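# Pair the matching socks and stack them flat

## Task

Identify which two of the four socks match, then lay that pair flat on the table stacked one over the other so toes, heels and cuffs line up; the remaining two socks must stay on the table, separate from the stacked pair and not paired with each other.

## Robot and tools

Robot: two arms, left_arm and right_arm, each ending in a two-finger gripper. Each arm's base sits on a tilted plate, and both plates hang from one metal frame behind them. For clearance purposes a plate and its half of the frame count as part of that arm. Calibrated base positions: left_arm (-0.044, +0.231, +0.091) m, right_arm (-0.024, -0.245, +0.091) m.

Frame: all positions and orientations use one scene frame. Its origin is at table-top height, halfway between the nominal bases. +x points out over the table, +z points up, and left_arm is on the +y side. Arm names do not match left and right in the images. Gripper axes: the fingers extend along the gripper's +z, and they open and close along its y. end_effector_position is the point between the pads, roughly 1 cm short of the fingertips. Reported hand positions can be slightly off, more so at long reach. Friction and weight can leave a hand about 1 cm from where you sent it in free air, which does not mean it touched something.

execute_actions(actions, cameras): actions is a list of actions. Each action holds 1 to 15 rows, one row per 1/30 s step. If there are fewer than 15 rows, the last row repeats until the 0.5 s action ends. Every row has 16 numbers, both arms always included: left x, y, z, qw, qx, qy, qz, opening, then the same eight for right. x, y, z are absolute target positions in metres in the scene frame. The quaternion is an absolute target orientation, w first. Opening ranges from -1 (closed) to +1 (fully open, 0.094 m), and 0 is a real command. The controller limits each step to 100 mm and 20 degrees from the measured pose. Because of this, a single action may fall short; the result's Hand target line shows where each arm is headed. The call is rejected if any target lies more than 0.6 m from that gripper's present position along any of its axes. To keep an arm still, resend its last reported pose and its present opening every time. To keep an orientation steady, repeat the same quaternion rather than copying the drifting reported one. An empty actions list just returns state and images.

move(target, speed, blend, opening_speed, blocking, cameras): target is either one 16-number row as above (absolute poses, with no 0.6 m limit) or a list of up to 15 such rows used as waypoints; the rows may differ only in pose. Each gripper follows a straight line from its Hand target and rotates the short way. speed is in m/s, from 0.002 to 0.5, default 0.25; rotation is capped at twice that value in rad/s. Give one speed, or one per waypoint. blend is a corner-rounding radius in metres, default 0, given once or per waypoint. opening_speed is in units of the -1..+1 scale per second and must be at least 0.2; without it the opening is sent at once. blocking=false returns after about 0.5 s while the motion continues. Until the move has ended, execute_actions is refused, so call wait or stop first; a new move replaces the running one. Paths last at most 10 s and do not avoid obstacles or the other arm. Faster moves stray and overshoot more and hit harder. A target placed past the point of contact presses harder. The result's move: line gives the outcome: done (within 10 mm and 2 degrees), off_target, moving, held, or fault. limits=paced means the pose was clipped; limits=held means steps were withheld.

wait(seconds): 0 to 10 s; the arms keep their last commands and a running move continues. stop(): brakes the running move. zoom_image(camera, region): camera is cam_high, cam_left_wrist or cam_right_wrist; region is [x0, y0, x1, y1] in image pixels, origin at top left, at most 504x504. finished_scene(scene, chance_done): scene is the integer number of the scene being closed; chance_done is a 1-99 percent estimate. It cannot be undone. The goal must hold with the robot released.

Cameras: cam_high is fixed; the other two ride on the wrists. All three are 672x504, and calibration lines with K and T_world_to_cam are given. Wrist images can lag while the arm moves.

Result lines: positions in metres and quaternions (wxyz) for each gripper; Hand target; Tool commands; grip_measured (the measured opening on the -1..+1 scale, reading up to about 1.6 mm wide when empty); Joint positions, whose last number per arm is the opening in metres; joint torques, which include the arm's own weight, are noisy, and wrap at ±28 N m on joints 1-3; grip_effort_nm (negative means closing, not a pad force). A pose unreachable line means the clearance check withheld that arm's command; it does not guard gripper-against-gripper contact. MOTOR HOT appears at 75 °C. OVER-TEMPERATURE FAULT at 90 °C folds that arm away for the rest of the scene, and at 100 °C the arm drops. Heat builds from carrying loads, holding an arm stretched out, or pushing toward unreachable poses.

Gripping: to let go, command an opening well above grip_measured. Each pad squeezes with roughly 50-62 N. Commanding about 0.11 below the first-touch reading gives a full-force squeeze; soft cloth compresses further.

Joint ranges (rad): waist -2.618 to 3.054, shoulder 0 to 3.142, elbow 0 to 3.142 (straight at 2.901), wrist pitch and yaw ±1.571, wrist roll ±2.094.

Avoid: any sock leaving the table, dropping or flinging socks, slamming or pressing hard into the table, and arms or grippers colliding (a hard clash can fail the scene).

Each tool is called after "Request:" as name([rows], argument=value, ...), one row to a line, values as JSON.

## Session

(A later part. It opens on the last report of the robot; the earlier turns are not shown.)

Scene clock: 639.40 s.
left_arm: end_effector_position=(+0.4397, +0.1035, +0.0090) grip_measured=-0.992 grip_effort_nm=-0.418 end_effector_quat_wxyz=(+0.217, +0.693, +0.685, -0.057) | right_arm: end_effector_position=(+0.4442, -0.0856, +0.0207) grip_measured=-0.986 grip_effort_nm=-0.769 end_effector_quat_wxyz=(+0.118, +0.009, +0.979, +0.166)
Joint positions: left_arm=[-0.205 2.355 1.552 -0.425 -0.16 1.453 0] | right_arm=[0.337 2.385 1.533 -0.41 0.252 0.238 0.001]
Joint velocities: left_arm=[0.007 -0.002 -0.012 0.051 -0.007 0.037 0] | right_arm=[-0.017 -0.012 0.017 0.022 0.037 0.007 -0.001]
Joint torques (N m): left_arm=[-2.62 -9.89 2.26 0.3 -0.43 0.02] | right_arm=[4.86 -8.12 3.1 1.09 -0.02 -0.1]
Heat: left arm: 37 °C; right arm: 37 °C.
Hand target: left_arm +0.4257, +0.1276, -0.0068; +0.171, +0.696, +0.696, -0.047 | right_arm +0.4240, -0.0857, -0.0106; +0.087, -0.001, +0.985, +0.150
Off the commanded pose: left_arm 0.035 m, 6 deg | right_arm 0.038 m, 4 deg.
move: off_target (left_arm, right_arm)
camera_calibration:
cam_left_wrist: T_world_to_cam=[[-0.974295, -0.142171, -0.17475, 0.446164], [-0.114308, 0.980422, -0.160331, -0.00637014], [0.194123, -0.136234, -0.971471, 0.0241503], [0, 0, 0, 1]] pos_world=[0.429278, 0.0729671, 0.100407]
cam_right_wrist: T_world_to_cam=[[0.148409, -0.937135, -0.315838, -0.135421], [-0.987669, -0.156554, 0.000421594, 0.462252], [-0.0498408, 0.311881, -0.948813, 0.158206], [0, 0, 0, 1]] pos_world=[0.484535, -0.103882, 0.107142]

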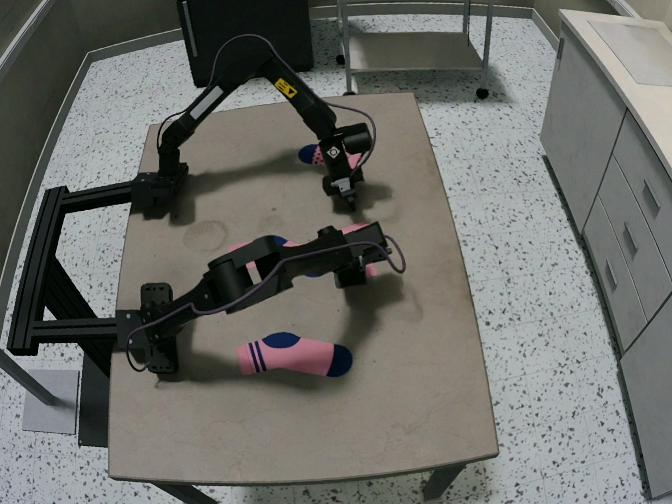

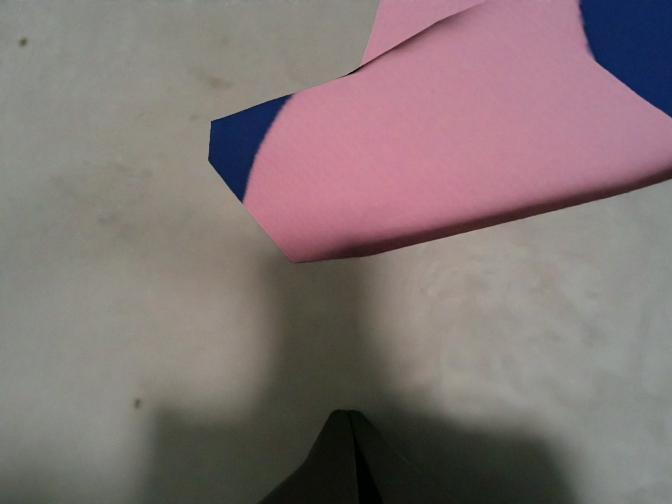

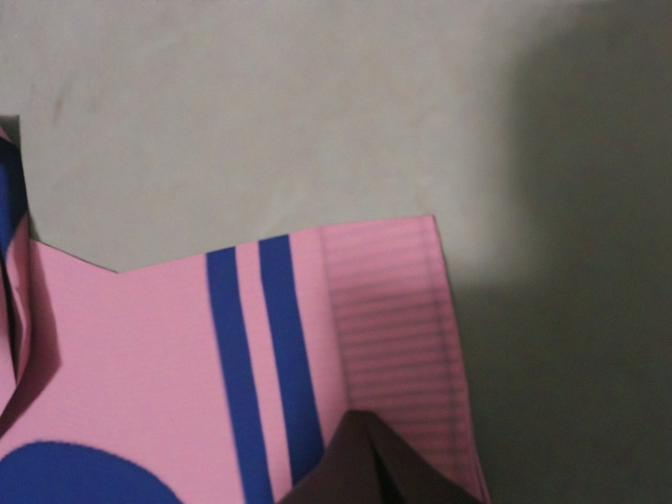

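Request:
move([
  [0.43,0.1,0.07,0.1677,0.6965,0.6965,-0.045,-1,0.425,-0.085,-0.012,0.0868,0,0.985,0.1504,-1],
  [0.425,0.008,0.07,0.1677,0.6965,0.6965,-0.045,-1,0.425,-0.085,-0.012,0.0868,0,0.985,0.1504,-1],
  [0.425,0.008,-0.025,0.1677,0.6965,0.6965,-0.045,-1,0.425,-0.085,-0.012,0.0868,0,0.985,0.1504,-1],
], speed=0.07, cameras=["cam_left_wrist"])

Request:
move([
  [0.425,0.13,-0.025,0.1677,0.6965,0.6965,-0.045,-1,0.425,-0.085,-0.012,0.0868,0,0.985,0.1504,-1],
], speed=0.05)

Scene clock: 651.23 s.
left_arm: end_effector_position=(+0.4412, +0.0077, +0.0135) grip_measured=-0.992 grip_effort_nm=-0.413 end_effector_quat_wxyz=(+0.202, +0.689, +0.696, -0.034) | right_arm: end_effector_position=(+0.4442, -0.0856, +0.0207) grip_measured=-0.986 grip_effort_nm=-0.774 end_effector_quat_wxyz=(+0.118, +0.009, +0.979, +0.166)
Joint positions: left_arm=[-0.402 2.568 1.774 -0.476 -0.281 1.249 0] | right_arm=[0.337 2.385 1.533 -0.41 0.252 0.238 0.001]
Joint velocities: left_arm=[-0.002 -0.002 -0.002 0.037 -0.022 -0.022 0] | right_arm=[0.007 0.002 -0.007 -0.022 0.051 0.066 -0.002]
Joint torques (N m): left_arm=[-3.59 -6 3.22 0.95 0 0.06] | right_arm=[4.85 -8.12 3.08 1.09 -0.03 -0.1]
Heat: left arm: 38 °C; right arm: 37 °C.
Hand target: left_arm +0.4220, +0.0107, -0.0234; +0.166, +0.697, +0.696, -0.044 | right_arm +0.4240, -0.0856, -0.0106; +0.087, -0.001, +0.985, +0.150
Off the commanded pose: left_arm 0.042 m, 4 deg | right_arm 0.038 m, 4 deg.
move: off_target (left_arm, right_arm)
camera_calibration:
cam_left_wrist: T_world_to_cam=[[-0.968913, -0.160743, -0.188069, 0.432792], [-0.141859, 0.983759, -0.109976, 0.0998958], [0.202693, -0.079878, -0.975979, 0.0109964], [0, 0, 0, 1]] pos_world=[0.43128, -0.027827, 0.103113]
Images, in order (width x height): cam_left_wrist 672x504.

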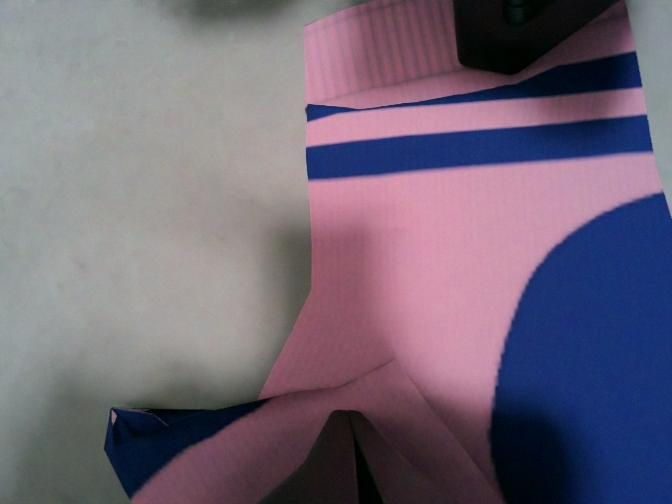

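Scene clock: 654.17 s.
left_arm: end_effector_position=(+0.4495, +0.0947, +0.0087) grip_measured=-0.992 grip_effort_nm=-0.413 end_effector_quat_wxyz=(+0.248, +0.689, +0.678, -0.058) | right_arm: end_effector_position=(+0.4455, -0.0846, +0.0214) grip_measured=-0.986 grip_effort_nm=-0.774 end_effector_quat_wxyz=(+0.120, +0.010, +0.978, +0.169)
Joint positions: left_arm=[-0.2 2.37 1.551 -0.362 -0.115 1.471 0] | right_arm=[0.337 2.385 1.533 -0.404 0.248 0.238 0.001]
Joint velocities: left_arm=[-0.007 0.002 -0.017 -0.007 0.022 0.007 0] | right_arm=[-0.022 0.022 -0.002 -0.051 -0.051 0.066 0]
Joint torques (N m): left_arm=[-2.11 -8.95 1.91 0.13 -0.81 0.01] | right_arm=[4.88 -8.14 3.11 1.02 0.01 -0.1]
Heat: left arm: 38 °C; right arm: 37 °C.
Hand target: left_arm +0.4257, +0.1272, -0.0212; +0.172, +0.697, +0.695, -0.048 | right_arm +0.4241, -0.0856, -0.0105; +0.087, -0.001, +0.985, +0.150
Off the commanded pose: left_arm 0.055 m, 10 deg | right_arm 0.039 m, 5 deg.
move: off_target (left_arm, right_arm)
camera_calibration:
cam_left_wrist: T_world_to_cam=[[-0.96646, -0.149464, -0.208841, 0.451869], [-0.104743, 0.971892, -0.210845, 0.000241916], [0.234485, -0.181899, -0.95495, 0.0068011], [0, 0, 0, 1]] pos_world=[0.435144, 0.0685403, 0.100914]
cam_right_wrist: T_world_to_cam=[[0.148206, -0.935409, -0.321005, -0.13409], [-0.987934, -0.15479, -0.00506619, 0.464058], [-0.0449494, 0.317883, -0.947064, 0.1569], [0, 0, 0, 1]] pos_world=[0.485384, -0.103473, 0.107901]

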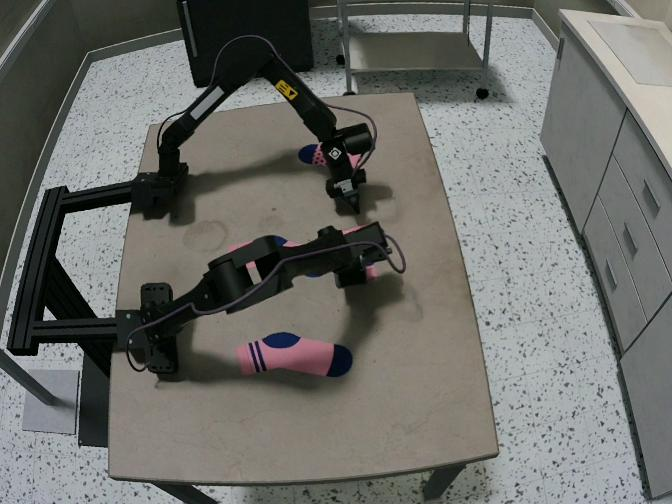

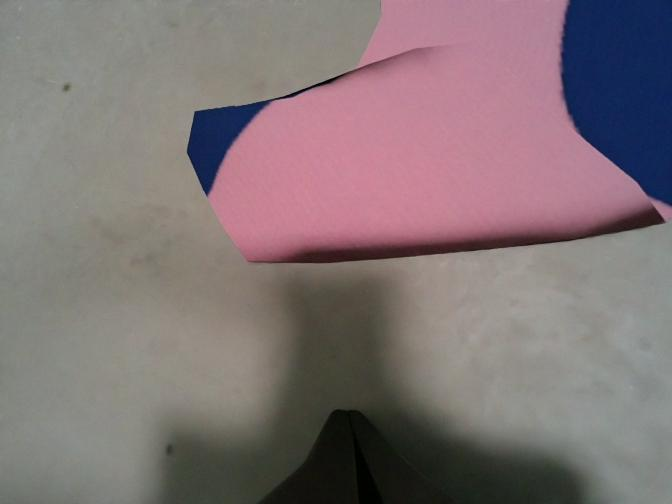

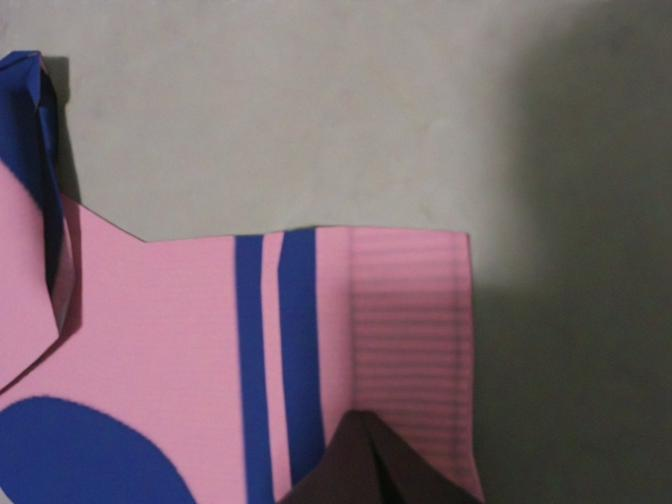

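Request:
move([
  [0.43,0.08,0.08,0.1677,0.6965,0.6965,-0.045,0.05,0.425,-0.085,-0.012,0.0868,0,0.985,0.1504,-1],
  [0.425,0.025,0.07,0.1677,0.6965,0.6965,-0.045,0.05,0.425,-0.085,-0.012,0.0868,0,0.985,0.1504,-1],
  [0.425,0.025,-0.02,0.1677,0.6965,0.6965,-0.045,0.05,0.425,-0.085,-0.012,0.0868,0,0.985,0.1504,-1],
], speed=0.07, cameras=["cam_left_wrist"])

Request:
move([
  [0.425,0.025,-0.02,0.1677,0.6965,0.6965,-0.045,-0.8,0.425,-0.085,-0.012,0.0868,0,0.985,0.1504,-1],
], opening_speed=0.8, cameras=["cam_left_wrist"])

Request:
move([
  [0.425,0.025,-0.02,0.1677,0.6965,0.6965,-0.045,-1,0.425,-0.085,-0.012,0.0868,0,0.985,0.1504,-1],
], opening_speed=0.5, cameras=["cam_left_wrist"])

Scene clock: 666.10 s.
left_arm: end_effector_position=(+0.4365, +0.0273, +0.0147) grip_measured=+0.048 grip_effort_nm=0.105 end_effector_quat_wxyz=(+0.192, +0.690, +0.696, -0.039) | right_arm: end_effector_position=(+0.4454, -0.0845, +0.0211) grip_measured=-0.986 grip_effort_nm=-0.769 end_effector_quat_wxyz=(+0.121, +0.010, +0.978, +0.170)
Joint positions: left_arm=[-0.375 2.519 1.726 -0.492 -0.273 1.269 0.049] | right_arm=[0.337 2.385 1.531 -0.401 0.248 0.237 0.001]
Joint velocities: left_arm=[0.002 0.002 -0.002 0.051 -0.051 -0.037 0] | right_arm=[0.002 0.012 -0.017 -0.007 0.168 -0.007 0.001]
Joint torques (N m): left_arm=[-3.81 -5.74 3.25 1.12 0.01 0.05] | right_arm=[4.88 -8.12 3.25 1 0.02 -0.1]
Heat: left arm: 37 °C; right arm: 37 °C.
Hand target: left_arm +0.4223, +0.0275, -0.0185; +0.166, +0.697, +0.697, -0.044 | right_arm +0.4242, -0.0856, -0.0105; +0.087, -0.001, +0.985, +0.150
Off the commanded pose: left_arm 0.037 m, 3 deg | right_arm 0.039 m, 5 deg.
move: off_target (left_arm, right_arm)
camera_calibration:
cam_left_wrist: T_world_to_cam=[[-0.973303, -0.155292, -0.169016, 0.433097], [-0.139795, 0.985109, -0.100089, 0.0789566], [0.182042, -0.0737891, -0.980518, 0.0236331], [0, 0, 0, 1]] pos_world=[0.42827, -0.00878051, 0.104276]
Images, in order (width x height): cam_left_wrist 672x504.

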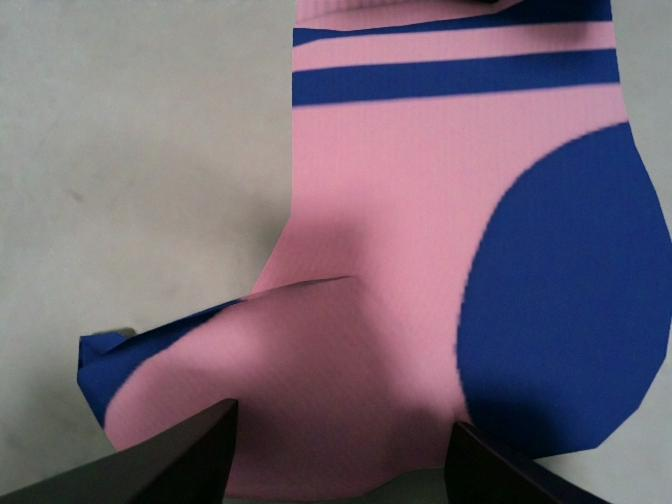

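Scene clock: 667.40 s.
left_arm: end_effector_position=(+0.4384, +0.0221, +0.0112) grip_measured=-0.797 grip_effort_nm=-0.154 end_effector_quat_wxyz=(+0.202, +0.689, +0.695, -0.041) | right_arm: end_effector_position=(+0.4454, -0.0845, +0.0211) grip_measured=-0.986 grip_effort_nm=-0.774 end_effector_quat_wxyz=(+0.121, +0.010, +0.978, +0.170)
Joint positions: left_arm=[-0.373 2.53 1.721 -0.459 -0.26 1.273 0.01] | right_arm=[0.337 2.385 1.531 -0.401 0.248 0.237 0.001]
Joint velocities: left_arm=[-0.022 0.002 -0.012 -0.007 -0.022 0.037 -0.001] | right_arm=[-0.002 0.002 0.032 -0.022 -0.022 -0.022 0]
Joint torques (N m): left_arm=[-3.78 -6.2 4.31 0.75 -0.09 -0.01] | right_arm=[4.86 -8.12 3.25 0.99 0.02 -0.1]
Heat: left arm: 37 °C; right arm: 37 °C.
Hand target: left_arm +0.4233, +0.0260, -0.0184; +0.168, +0.696, +0.696, -0.046 | right_arm +0.4241, -0.0856, -0.0105; +0.087, -0.001, +0.985, +0.150
Off the commanded pose: left_arm 0.034 m, 4 deg | right_arm 0.039 m, 5 deg.
move: off_target (left_arm, right_arm)
camera_calibration:
cam_left_wrist: T_world_to_cam=[[-0.971194, -0.159469, -0.177065, 0.432808], [-0.139778, 0.983045, -0.118679, 0.0841975], [0.192989, -0.0905105, -0.977018, 0.014951], [0, 0, 0, 1]] pos_world=[0.429224, -0.0123973, 0.101235]
Images, in order (width x height): cam_left_wrist 672x504.

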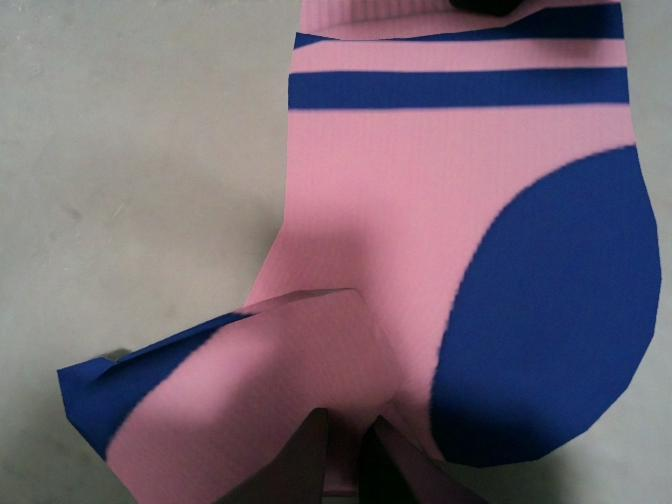

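Scene clock: 668.10 s.
left_arm: end_effector_position=(+0.4403, +0.0217, +0.0114) grip_measured=-0.985 grip_effort_nm=-0.818 end_effector_quat_wxyz=(+0.205, +0.687, +0.696, -0.039) | right_arm: end_effector_position=(+0.4454, -0.0845, +0.0211) grip_measured=-0.986 grip_effort_nm=-0.774 end_effector_quat_wxyz=(+0.121, +0.010, +0.978, +0.170)
Joint positions: left_arm=[-0.373 2.531 1.721 -0.451 -0.261 1.274 0.001] | right_arm=[0.337 2.385 1.531 -0.401 0.248 0.237 0.001]
Joint velocities: left_arm=[-0.012 -0.017 0.002 -0.007 0.022 -0.037 -0.001] | right_arm=[0.012 -0.032 -0.017 -0.007 0.081 0.007 0]
Joint torques (N m): left_arm=[-3.96 -6.46 4.45 0.63 -0.06 0] | right_arm=[4.86 -8.12 3.23 0.99 0.02 -0.09]
Heat: left arm: 37 °C; right arm: 37 °C.
Hand target: left_arm +0.4236, +0.0258, -0.0182; +0.168, +0.696, +0.696, -0.045 | right_arm +0.4241, -0.0856, -0.0105; +0.087, -0.001, +0.985, +0.150
Off the commanded pose: left_arm 0.035 m, 4 deg | right_arm 0.039 m, 5 deg.
move: off_target (left_arm, right_arm)
camera_calibration:
cam_left_wrist: T_world_to_cam=[[-0.969345, -0.163557, -0.183354, 0.433904], [-0.142785, 0.982286, -0.121357, 0.0862612], [0.199955, -0.0914563, -0.975527, 0.0117631], [0, 0, 0, 1]] pos_world=[0.430568, -0.0126894, 0.101502]
Images, in order (width x height): cam_left_wrist 672x504.

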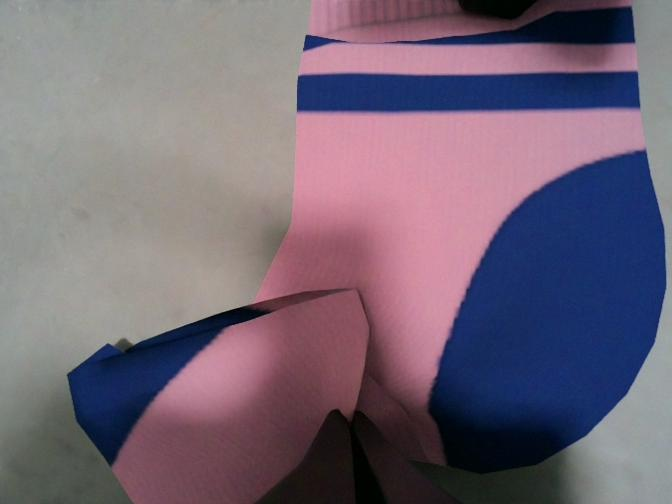

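Request:
move([
  [0.43,0.04,0.065,0.1677,0.6965,0.6965,-0.045,-1,0.425,-0.085,-0.012,0.0868,0,0.985,0.1504,-1],
], speed=0.05, cameras=["cam_left_wrist"])

Request:
move([
  [0.43,0.12,0.065,0.1677,0.6965,0.6965,-0.045,-1,0.425,-0.085,-0.012,0.0868,0,0.985,0.1504,-1],
], speed=0.05)

Scene clock: 673.13 s.
left_arm: end_effector_position=(+0.4190, +0.0431, +0.0304) grip_measured=-0.985 grip_effort_nm=-0.799 end_effector_quat_wxyz=(+0.139, +0.699, +0.699, -0.057) | right_arm: end_effector_position=(+0.4454, -0.0845, +0.0211) grip_measured=-0.986 grip_effort_nm=-0.779 end_effector_quat_wxyz=(+0.121, +0.010, +0.978, +0.170)
Joint positions: left_arm=[-0.383 2.493 1.784 -0.695 -0.29 1.224 0.001] | right_arm=[0.337 2.385 1.531 -0.401 0.248 0.237 0.001]
Joint velocities: left_arm=[-0.002 0.007 0.002 0.007 -0.051 -0.051 -0.001] | right_arm=[-0.017 0.002 -0.017 0.037 0.022 -0.051 0]
Joint torques (N m): left_arm=[-7.19 -13.87 7.25 0.41 0.1 -0.11] | right_arm=[4.86 -8.12 3.25 0.99 0.02 -0.1]
Heat: left arm: 37 °C; right arm: 37 °C.
Hand target: left_arm +0.4304, +0.0400, +0.0643; +0.167, +0.696, +0.697, -0.045 | right_arm +0.4241, -0.0856, -0.0105; +0.087, -0.001, +0.985, +0.150
Off the commanded pose: left_arm 0.036 m, 4 deg | right_arm 0.039 m, 5 deg.
move: off_target (left_arm, right_arm)
camera_calibration:
cam_left_wrist: T_world_to_cam=[[-0.988169, -0.131328, -0.0792187, 0.423571], [-0.128792, 0.991006, -0.0363407, 0.0556818], [0.0832787, -0.0257081, -0.996195, 0.0831425], [0, 0, 0, 1]] pos_world=[0.418807, 0.00258318, 0.118404]
Images, in order (width x height): cam_left_wrist 672x504.

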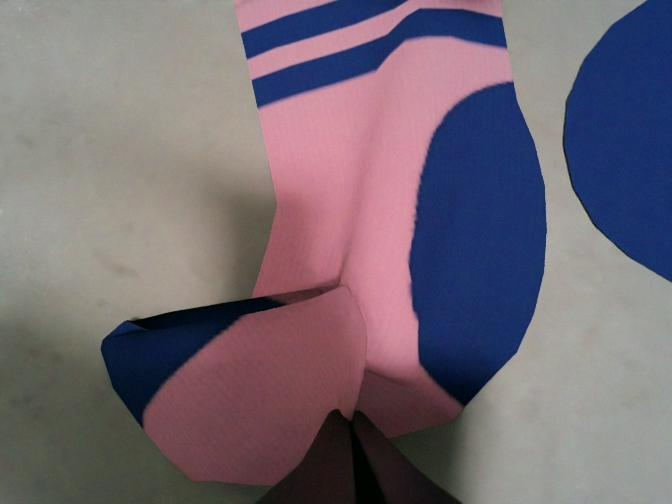

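Scene clock: 675.23 s.
left_arm: end_effector_position=(+0.4183, +0.1007, +0.0453) grip_measured=-0.985 grip_effort_nm=-0.789 end_effector_quat_wxyz=(+0.155, +0.706, +0.688, -0.071) | right_arm: end_effector_position=(+0.4469, -0.0785, +0.0214) grip_measured=-0.986 grip_effort_nm=-0.784 end_effector_quat_wxyz=(+0.123, +0.010, +0.975, +0.184)
Joint positions: left_arm=[-0.281 2.327 1.655 -0.694 -0.228 1.355 0.001] | right_arm=[0.337 2.39 1.531 -0.383 0.221 0.237 0.001]
Joint velocities: left_arm=[0.007 0.012 -0.007 -0.007 -0.081 -0.007 -0.001] | right_arm=[0.002 0.012 -0.007 0.037 -0.007 -0.066 0]
Joint torques (N m): left_arm=[-4.1 -14.01 4.55 0.62 -0.17 0.06] | right_arm=[4.9 -8.57 3.37 0.81 0.29 -0.1]
Heat: left arm: 38 °C; right arm: 37 °C.
Hand target: left_arm +0.4309, +0.1186, +0.0647; +0.168, +0.696, +0.696, -0.046 | right_arm +0.4246, -0.0854, -0.0103; +0.087, -0.001, +0.985, +0.151
Off the commanded pose: left_arm 0.030 m, 4 deg | right_arm 0.040 m, 6 deg.
move: off_target (left_arm, right_arm)
camera_calibration:
cam_left_wrist: T_world_to_cam=[[-0.991141, -0.105997, -0.0800234, 0.430417], [-0.0997959, 0.991955, -0.0778846, -0.0112412], [0.0876352, -0.0692086, -0.993746, 0.101982], [0, 0, 0, 1]] pos_world=[0.416545, 0.0638317, 0.134912]
cam_right_wrist: T_world_to_cam=[[0.152374, -0.925566, -0.346569, -0.129152], [-0.987549, -0.156462, -0.016334, 0.466379], [-0.0391067, 0.344743, -0.937882, 0.154322], [0, 0, 0, 1]] pos_world=[0.486287, -0.09977, 0.107594]

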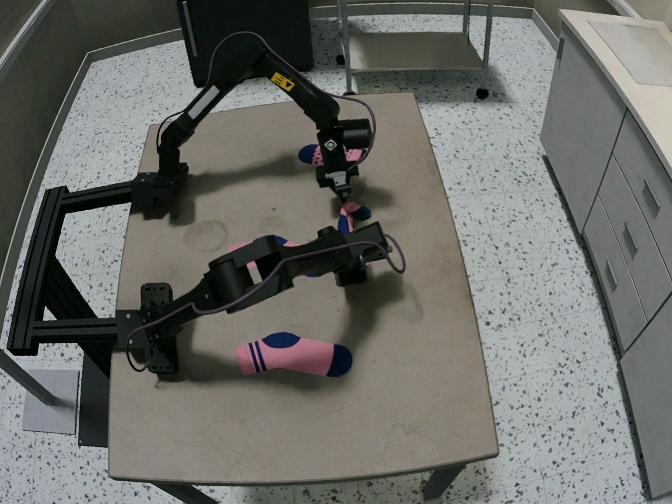

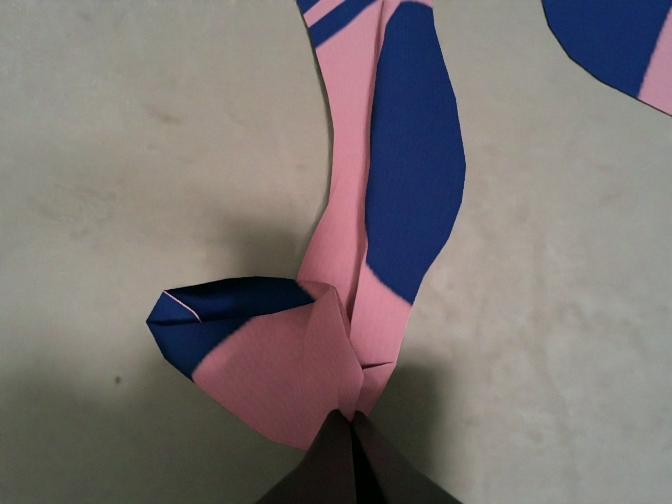

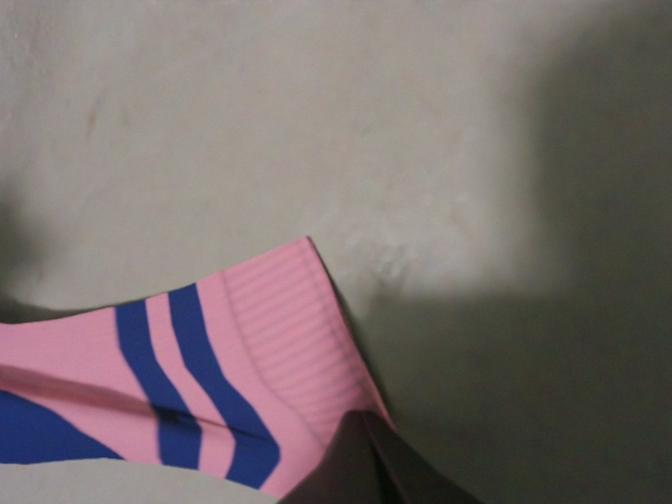

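Request:
move([
  [0.425,0.1,0.0,0.1677,0.6965,0.6965,-0.045,-1,0.425,-0.085,-0.012,0.0868,0,0.985,0.1504,-1],
], speed=0.07, cameras=[])

Request:
move([
  [0.425,0.1,0.0,0.1677,0.6965,0.6965,-0.045,-0.1,0.425,-0.085,-0.012,0.0868,0,0.985,0.1504,-1],
], opening_speed=1, cameras=[])

Request:
move([
  [0.42,0.11,0.11,0.1677,0.6965,0.6965,-0.045,-0.1,0.425,-0.085,-0.012,0.0868,0,0.985,0.1504,-1],
], speed=0.12)

Scene clock: 681.47 s.
left_arm: end_effector_position=(+0.4257, +0.0944, +0.0122) grip_measured=-0.985 grip_effort_nm=-0.799 end_effector_quat_wxyz=(+0.182, +0.696, +0.692, -0.054) | right_arm: end_effector_position=(+0.4469, -0.0785, +0.0214) grip_measured=-0.986 grip_effort_nm=-0.774 end_effector_quat_wxyz=(+0.123, +0.010, +0.975, +0.184)
Joint positions: left_arm=[-0.252 2.366 1.568 -0.493 -0.223 1.388 0.001] | right_arm=[0.337 2.39 1.531 -0.383 0.221 0.237 0.001]
Joint velocities: left_arm=[0.002 -0.002 -0.012 0.037 -0.022 -0.007 0] | right_arm=[-0.012 0.002 -0.007 0.022 0.022 0.007 0]
Joint torques (N m): left_arm=[-3.93 -7.9 4.37 0.9 -0.11 0.08] | right_arm=[4.9 -8.57 3.33 0.8 0.29 -0.1]
Heat: left arm: 39 °C; right arm: 37 °C.
Hand target: left_arm +0.4240, +0.1000, +0.0003; +0.168, +0.697, +0.696, -0.045 | right_arm +0.4245, -0.0853, -0.0103; +0.087, -0.001, +0.985, +0.151
Off the commanded pose: left_arm 0.013 m, 2 deg | right_arm 0.040 m, 6 deg.
move: off_target (left_arm, right_arm)
No camera images: "cameras" was empty.

Scene clock: 682.60 s.
left_arm: end_effector_position=(+0.4409, +0.0994, +0.0139) grip_measured=-0.103 grip_effort_nm=0.134 end_effector_quat_wxyz=(+0.196, +0.685, +0.701, -0.031) | right_arm: end_effector_position=(+0.4469, -0.0786, +0.0213) grip_measured=-0.986 grip_effort_nm=-0.774 end_effector_quat_wxyz=(+0.123, +0.010, +0.975, +0.183)
Joint positions: left_arm=[-0.246 2.366 1.573 -0.442 -0.245 1.39 0.042] | right_arm=[0.337 2.39 1.531 -0.383 0.222 0.236 0.001]
Joint velocities: left_arm=[0.007 -0.012 0.002 -0.022 -0.051 0.066 -0.001] | right_arm=[-0.017 -0.012 0.002 0.022 0.066 -0.095 -0.001]
Joint torques (N m): left_arm=[-4.45 -8.08 4.41 0.34 0.12 0.02] | right_arm=[4.89 -8.58 3.34 0.81 0.28 -0.1]
Heat: left arm: 39 °C; right arm: 37 °C.
Hand target: left_arm +0.4250, +0.1002, +0.0005; +0.168, +0.696, +0.696, -0.045 | right_arm +0.4245, -0.0854, -0.0104; +0.088, -0.001, +0.985, +0.150
Off the commanded pose: left_arm 0.021 m, 4 deg | right_arm 0.040 m, 6 deg.
move: off_target (left_arm, right_arm)
No camera images: "cameras" was empty.

Scene clock: 684.33 s.
left_arm: end_effector_position=(+0.4147, +0.1132, +0.0825) grip_measured=-0.102 grip_effort_nm=0.105 end_effector_quat_wxyz=(+0.143, +0.698, +0.700, -0.053) | right_arm: end_effector_position=(+0.4469, -0.0786, +0.0213) grip_measured=-0.986 grip_effort_nm=-0.764 end_effector_quat_wxyz=(+0.123, +0.010, +0.975, +0.183)
Joint positions: left_arm=[-0.319 2.25 1.673 -0.797 -0.282 1.292 0.042] | right_arm=[0.337 2.39 1.531 -0.383 0.222 0.236 0.001]
Joint velocities: left_arm=[-0.007 -0.002 0.007 -0.022 -0.022 0.007 0] | right_arm=[0.007 -0.002 0.017 -0.037 0.007 0.081 -0.001]
Joint torques (N m): left_arm=[-6.48 -12.23 7.27 0.43 0.12 -0.1] | right_arm=[4.9 -8.58 3.33 0.81 0.28 -0.1]
Heat: left arm: 39 °C; right arm: 37 °C.
Hand target: left_arm +0.4211, +0.1101, +0.1092; +0.167, +0.696, +0.697, -0.045 | right_arm +0.4245, -0.0853, -0.0104; +0.087, -0.001, +0.985, +0.151
Off the commanded pose: left_arm 0.028 m, 3 deg | right_arm 0.040 m, 6 deg.
move: off_target (left_arm, right_arm)
camera_calibration:
cam_left_wrist: T_world_to_cam=[[-0.986804, -0.134889, -0.0895754, 0.433362], [-0.13194, 0.990526, -0.0380926, -0.0109022], [0.093865, -0.0257713, -0.995251, 0.132722], [0, 0, 0, 1]] pos_world=[0.413747, 0.0726751, 0.170495]
cam_right_wrist: T_world_to_cam=[[0.153014, -0.925667, -0.346016, -0.129526], [-0.987454, -0.157032, -0.0165751, 0.466304], [-0.0389925, 0.344211, -0.938082, 0.154237], [0, 0, 0, 1]] pos_world=[0.486288, -0.0997634, 0.107598]

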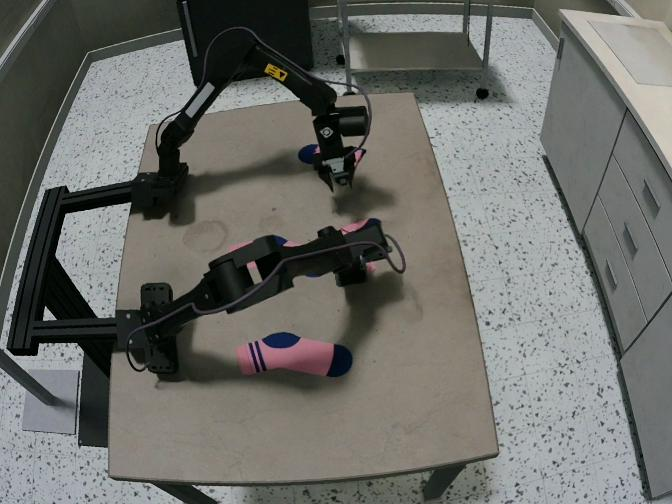

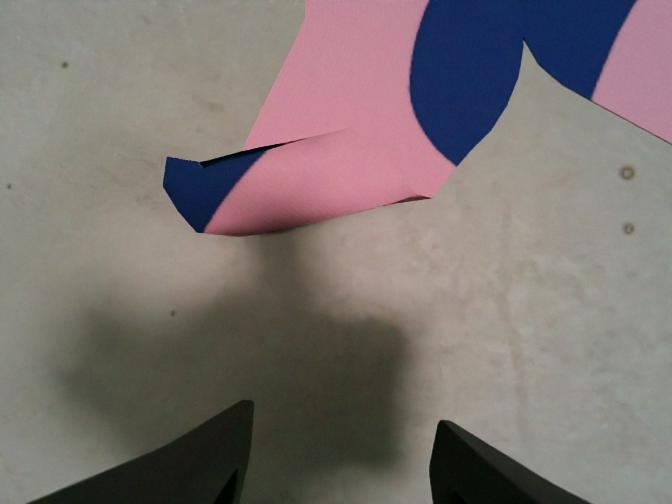

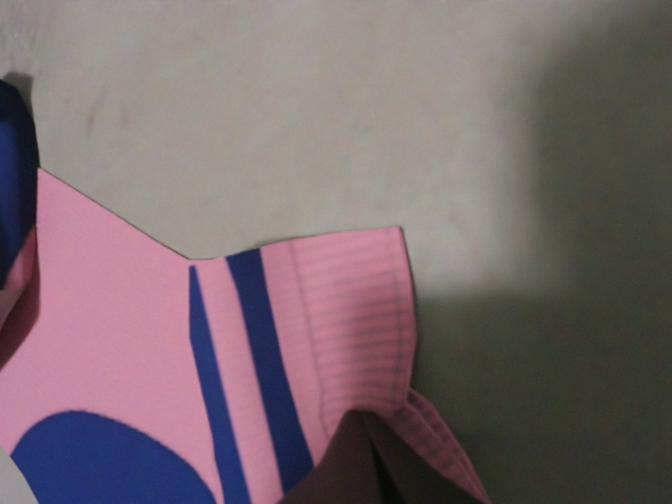

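Request:
move([
  [0.478,0.052,0.07,0.1677,0.6965,0.6965,-0.045,-0.1,0.425,-0.085,-0.012,0.0868,0,0.985,0.1504,-1],
], speed=0.1, cameras=["cam_left_wrist"])

Scene clock: 690.67 s.
left_arm: end_effector_position=(+0.4818, +0.0695, +0.0623) grip_measured=-0.102 grip_effort_nm=0.105 end_effector_quat_wxyz=(+0.164, +0.687, +0.707, -0.042) | right_arm: end_effector_position=(+0.4469, -0.0786, +0.0213) grip_measured=-0.986 grip_effort_nm=-0.774 end_effector_quat_wxyz=(+0.123, +0.010, +0.975, +0.183)
Joint positions: left_arm=[-0.329 2.572 2.127 -0.879 -0.286 1.277 0.042] | right_arm=[0.337 2.39 1.531 -0.383 0.222 0.236 0.001]
Joint velocities: left_arm=[-0.007 -0.012 0.007 -0.022 -0.051 -0.007 -0.001] | right_arm=[0.002 0.002 0.012 0.022 -0.051 0.022 -0.001]
Joint torques (N m): left_arm=[-7.97 -9.25 7.99 0.51 0.13 -0.08] | right_arm=[4.9 -8.57 3.34 0.81 0.28 -0.1]
Heat: left arm: 39 °C; right arm: 38 °C.
Hand target: left_arm +0.4775, +0.0518, +0.0692; +0.168, +0.697, +0.696, -0.044 | right_arm +0.4245, -0.0853, -0.0104; +0.088, -0.002, +0.985, +0.150
Off the commanded pose: left_arm 0.019 m, 2 deg | right_arm 0.040 m, 6 deg.
move: off_target (left_arm, right_arm)
camera_calibration:
cam_left_wrist: T_world_to_cam=[[-0.977641, -0.166811, -0.128031, 0.492069], [-0.160223, 0.985243, -0.060211, 0.0558261], [0.136185, -0.0383514, -0.989941, 0.0853867], [0, 0, 0, 1]] pos_world=[0.478383, 0.0303547, 0.150889]
Images, in order (width x height): cam_left_wrist 672x504.

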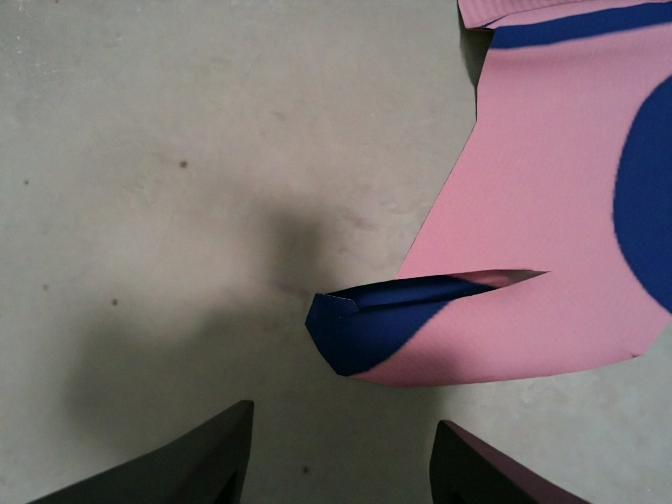

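Request:
move([
  [0.478,0.042,-0.015,0.1677,0.6965,0.6965,-0.045,-0.1,0.425,-0.085,-0.012,0.0868,0,0.985,0.1504,-1],
], speed=0.07, cameras=["cam_left_wrist"])

Request:
move([
  [0.478,0.042,-0.015,0.1677,0.6965,0.6965,-0.045,-0.8,0.425,-0.085,-0.012,0.0868,0,0.985,0.1504,-1],
], opening_speed=0.8, cameras=[])

Request:
move([
  [0.478,0.042,-0.015,0.1677,0.6965,0.6965,-0.045,-1,0.425,-0.085,-0.012,0.0868,0,0.985,0.1504,-1],
], opening_speed=0.5, cameras=["cam_left_wrist"])

Scene clock: 698.10 s.
left_arm: end_effector_position=(+0.4868, +0.0463, +0.0176) grip_measured=-0.102 grip_effort_nm=0.105 end_effector_quat_wxyz=(+0.189, +0.691, +0.697, -0.038) | right_arm: end_effector_position=(+0.4469, -0.0786, +0.0213) grip_measured=-0.986 grip_effort_nm=-0.774 end_effector_quat_wxyz=(+0.123, +0.010, +0.975, +0.183)
Joint positions: left_arm=[-0.314 2.646 2.06 -0.688 -0.261 1.329 0.042] | right_arm=[0.337 2.39 1.531 -0.383 0.222 0.236 0.001]
Joint velocities: left_arm=[0.007 0.007 -0.002 0.037 -0.007 -0.022 0] | right_arm=[-0.017 -0.022 -0.002 -0.007 0.081 -0.051 -0.001]
Joint torques (N m): left_arm=[-4.55 -7.19 3.85 1.05 0.1 0.06] | right_arm=[4.9 -8.57 3.33 0.81 0.28 -0.09]
Heat: left arm: 39 °C; right arm: 38 °C.
Hand target: left_arm +0.4748, +0.0432, -0.0136; +0.168, +0.696, +0.696, -0.046 | right_arm +0.4245, -0.0853, -0.0104; +0.087, -0.001, +0.985, +0.151
Off the commanded pose: left_arm 0.034 m, 3 deg | right_arm 0.040 m, 6 deg.
move: off_target (left_arm, right_arm)
camera_calibration:
cam_left_wrist: T_world_to_cam=[[-0.973929, -0.153817, -0.166743, 0.485652], [-0.139746, 0.985798, -0.0931332, 0.0673677], [0.1787, -0.0674035, -0.981592, 0.0199995], [0, 0, 0, 1]] pos_world=[0.478831, 0.00963849, 0.106884]
Images, in order (width x height): cam_left_wrist 672x504.

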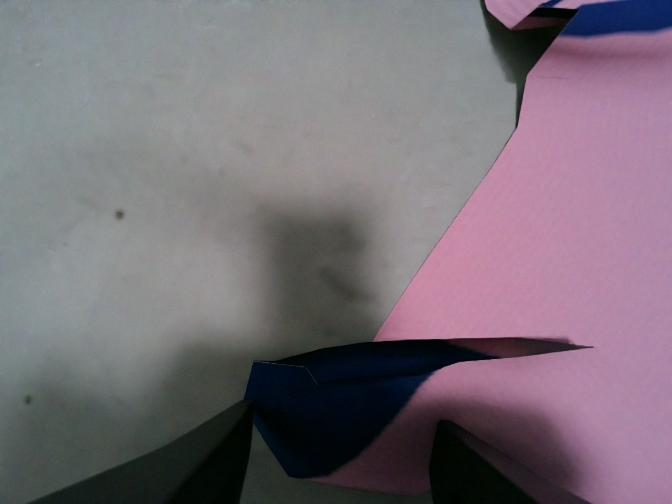

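Scene clock: 699.20 s.
left_arm: end_effector_position=(+0.4836, +0.0428, +0.0137) grip_measured=-0.798 grip_effort_nm=-0.144 end_effector_quat_wxyz=(+0.188, +0.693, +0.694, -0.045) | right_arm: end_effector_position=(+0.4469, -0.0786, +0.0213) grip_measured=-0.986 grip_effort_nm=-0.774 end_effector_quat_wxyz=(+0.123, +0.010, +0.975, +0.183)
Joint positions: left_arm=[-0.314 2.653 2.055 -0.685 -0.249 1.33 0.01] | right_arm=[0.337 2.39 1.531 -0.383 0.222 0.236 0.001]
Joint velocities: left_arm=[0.007 -0.017 0.007 0.022 -0.022 -0.007 -0.001] | right_arm=[0.002 -0.012 -0.007 -0.051 -0.007 -0.007 0]
Joint torques (N m): left_arm=[-4.44 -7.1 5.31 0.93 -0.03 0.08] | right_arm=[4.9 -8.58 3.33 0.81 0.28 -0.1]
Heat: left arm: 39 °C; right arm: 38 °C.
Hand target: left_arm +0.4762, +0.0429, -0.0138; +0.168, +0.696, +0.696, -0.045 | right_arm +0.4245, -0.0853, -0.0104; +0.087, -0.001, +0.985, +0.150
Off the commanded pose: left_arm 0.029 m, 2 deg | right_arm 0.040 m, 6 deg.
move: off_target (left_arm, right_arm)
No camera images: "cameras" was empty.

Scene clock: 699.90 s.
left_arm: end_effector_position=(+0.4843, +0.0422, +0.0131) grip_measured=-0.987 grip_effort_nm=-0.725 end_effector_quat_wxyz=(+0.190, +0.693, +0.694, -0.044) | right_arm: end_effector_position=(+0.4469, -0.0786, +0.0213) grip_measured=-0.986 grip_effort_nm=-0.774 end_effector_quat_wxyz=(+0.123, +0.010, +0.975, +0.183)
Joint positions: left_arm=[-0.314 2.655 2.055 -0.68 -0.249 1.331 0.001] | right_arm=[0.337 2.39 1.531 -0.383 0.222 0.236 0.001]
Joint velocities: left_arm=[0.002 0.017 -0.007 -0.066 0.037 0.007 0] | right_arm=[-0.027 0.017 -0.007 0.037 0.022 -0.007 0.001]
Joint torques (N m): left_arm=[-4.36 -7.36 5.49 0.91 0 0.08] | right_arm=[4.9 -8.58 3.33 0.81 0.29 -0.09]
Heat: left arm: 39 °C; right arm: 38 °C.
Hand target: left_arm +0.4764, +0.0427, -0.0139; +0.168, +0.696, +0.696, -0.045 | right_arm +0.4245, -0.0853, -0.0104; +0.087, -0.001, +0.985, +0.150
Off the commanded pose: left_arm 0.029 m, 3 deg | right_arm 0.040 m, 6 deg.
move: off_target (left_arm, right_arm)
camera_calibration:
cam_left_wrist: T_world_to_cam=[[-0.975983, -0.147767, -0.160069, 0.482539], [-0.132707, 0.985989, -0.101064, 0.0673598], [0.17276, -0.0773946, -0.981919, 0.0191253], [0, 0, 0, 1]] pos_world=[0.476584, 0.00636751, 0.102826]
Images, in order (width x height): cam_left_wrist 672x504.

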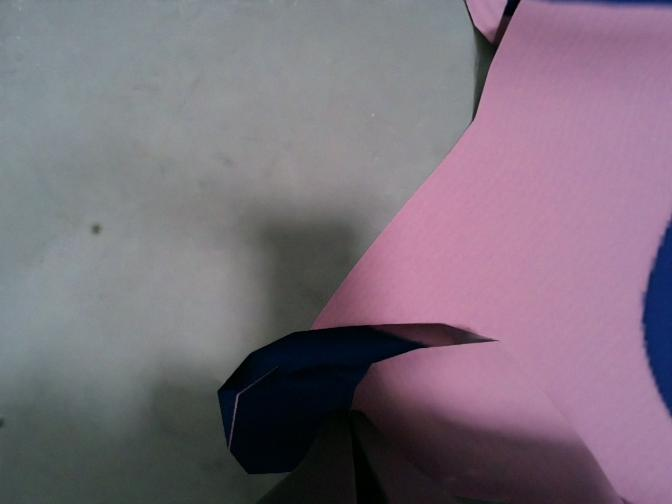

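Request:
move([
  [0.485,0.045,0.06,0.1677,0.6965,0.6965,-0.045,-1,0.425,-0.085,-0.012,0.0868,0,0.985,0.1504,-1],
  [0.475,0.09,0.06,0.1677,0.6965,0.6965,-0.045,-1,0.425,-0.085,-0.012,0.0868,0,0.985,0.1504,-1],
], speed=0.05, cameras=["cam_left_wrist"])

Request:
move([
  [0.46,0.13,0.045,0.1677,0.6965,0.6965,-0.045,-1,0.425,-0.085,-0.012,0.0868,0,0.985,0.1504,-1],
], speed=0.05)

Scene clock: 706.83 s.
left_arm: end_effector_position=(+0.4621, +0.0843, +0.0347) grip_measured=-0.987 grip_effort_nm=-0.716 end_effector_quat_wxyz=(+0.136, +0.705, +0.693, -0.056) | right_arm: end_effector_position=(+0.4469, -0.0786, +0.0213) grip_measured=-0.986 grip_effort_nm=-0.774 end_effector_quat_wxyz=(+0.123, +0.010, +0.975, +0.183)
Joint positions: left_arm=[-0.29 2.552 2.022 -0.854 -0.277 1.335 0.001] | right_arm=[0.337 2.39 1.531 -0.383 0.222 0.236 0.001]
Joint velocities: left_arm=[-0.002 -0.007 0.012 0.022 -0.066 0.037 -0.001] | right_arm=[-0.017 -0.002 -0.007 0.007 0.007 0.051 0]
Joint torques (N m): left_arm=[-5.48 -14.83 4.75 0.86 0.21 -0.01] | right_arm=[4.9 -8.57 3.33 0.8 0.28 -0.1]
Heat: left arm: 39 °C; right arm: 38 °C.
Hand target: left_arm +0.4757, +0.0900, +0.0600; +0.167, +0.696, +0.696, -0.045 | right_arm +0.4245, -0.0853, -0.0104; +0.087, -0.001, +0.985, +0.151
Off the commanded pose: left_arm 0.029 m, 4 deg | right_arm 0.040 m, 6 deg.
move: off_target (left_arm, right_arm)
camera_calibration:
cam_left_wrist: T_world_to_cam=[[-0.990459, -0.112722, -0.079277, 0.471407], [-0.110725, 0.993423, -0.029162, 0.0117537], [0.0820428, -0.0201058, -0.996426, 0.0849937], [0, 0, 0, 1]] pos_world=[0.461238, 0.0431705, 0.122404]
Images, in order (width x height): cam_left_wrist 672x504.

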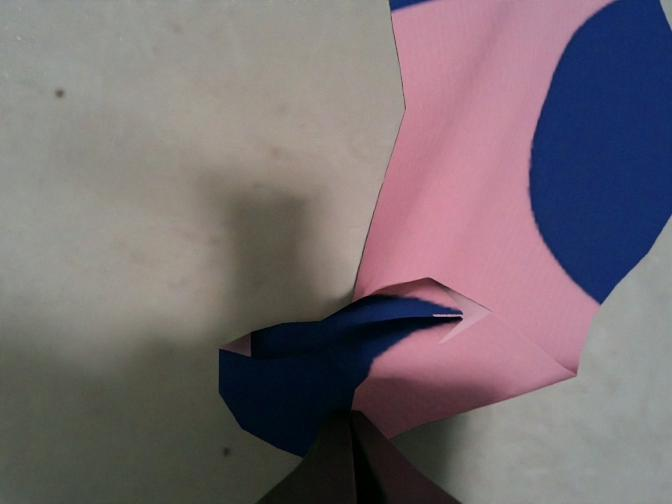

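Scene clock: 708.33 s.
left_arm: end_effector_position=(+0.4450, +0.1177, +0.0221) grip_measured=-0.987 grip_effort_nm=-0.716 end_effector_quat_wxyz=(+0.143, +0.707, +0.690, -0.066) | right_arm: end_effector_position=(+0.4469, -0.0786, +0.0213) grip_measured=-0.986 grip_effort_nm=-0.769 end_effector_quat_wxyz=(+0.123, +0.010, +0.975, +0.183)
Joint positions: left_arm=[-0.219 2.43 1.804 -0.739 -0.238 1.412 0.001] | right_arm=[0.337 2.39 1.531 -0.383 0.222 0.236 0.001]
Joint velocities: left_arm=[-0.012 -0.007 -0.002 -0.051 0.007 -0.007 -0.001] | right_arm=[-0.002 -0.017 -0.007 -0.037 -0.051 -0.081 0.001]
Joint torques (N m): left_arm=[-4.93 -14.39 4.63 0.73 0.12 0.02] | right_arm=[4.9 -8.57 3.34 0.81 0.28 -0.09]
Heat: left arm: 40 °C; right arm: 38 °C.
Hand target: left_arm +0.4599, +0.1295, +0.0451; +0.168, +0.696, +0.696, -0.046 | right_arm +0.4245, -0.0853, -0.0104; +0.087, -0.001, +0.985, +0.150
Off the commanded pose: left_arm 0.030 m, 4 deg | right_arm 0.040 m, 6 deg.
move: off_target (left_arm, right_arm)
camera_calibration:
cam_left_wrist: T_world_to_cam=[[-0.991616, -0.105993, -0.0739148, 0.45685], [-0.10226, 0.993366, -0.0525921, -0.0268783], [0.0789989, -0.0445926, -0.995877, 0.0787353], [0, 0, 0, 1]] pos_world=[0.444051, 0.078634, 0.110765]
cam_right_wrist: T_world_to_cam=[[0.15338, -0.925647, -0.345909, -0.12969], [-0.987398, -0.157373, -0.0166942, 0.466255], [-0.0389839, 0.34411, -0.93812, 0.154226], [0, 0, 0, 1]] pos_world=[0.486283, -0.0997418, 0.107606]

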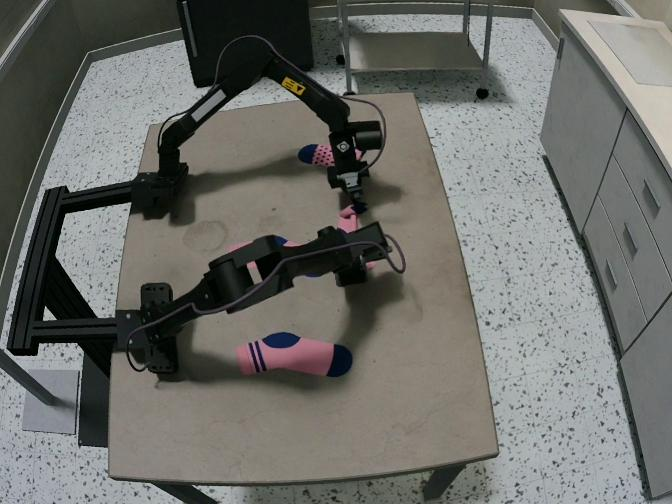

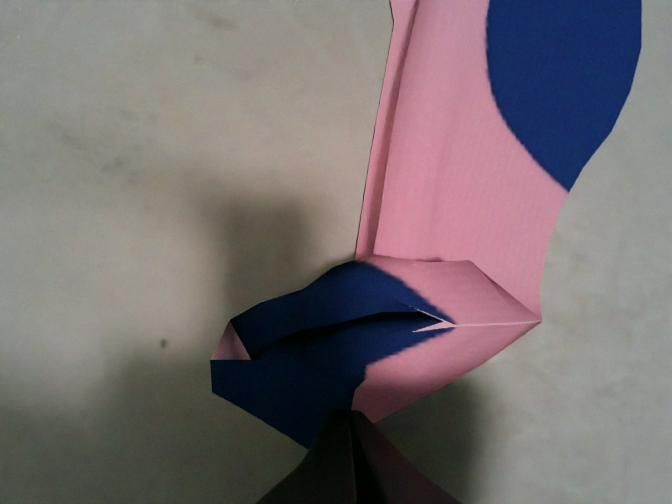

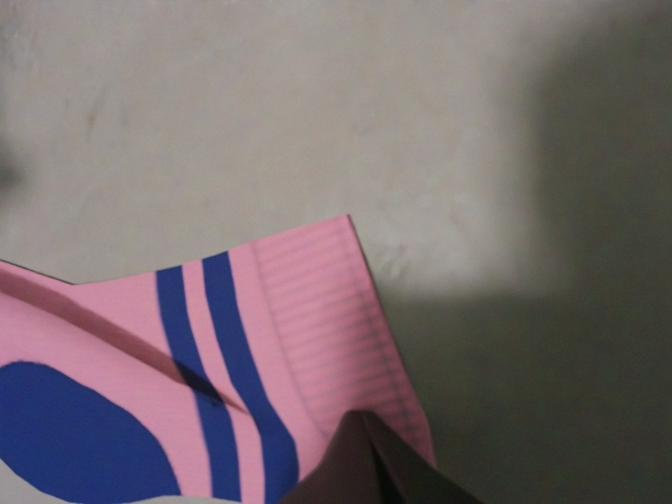

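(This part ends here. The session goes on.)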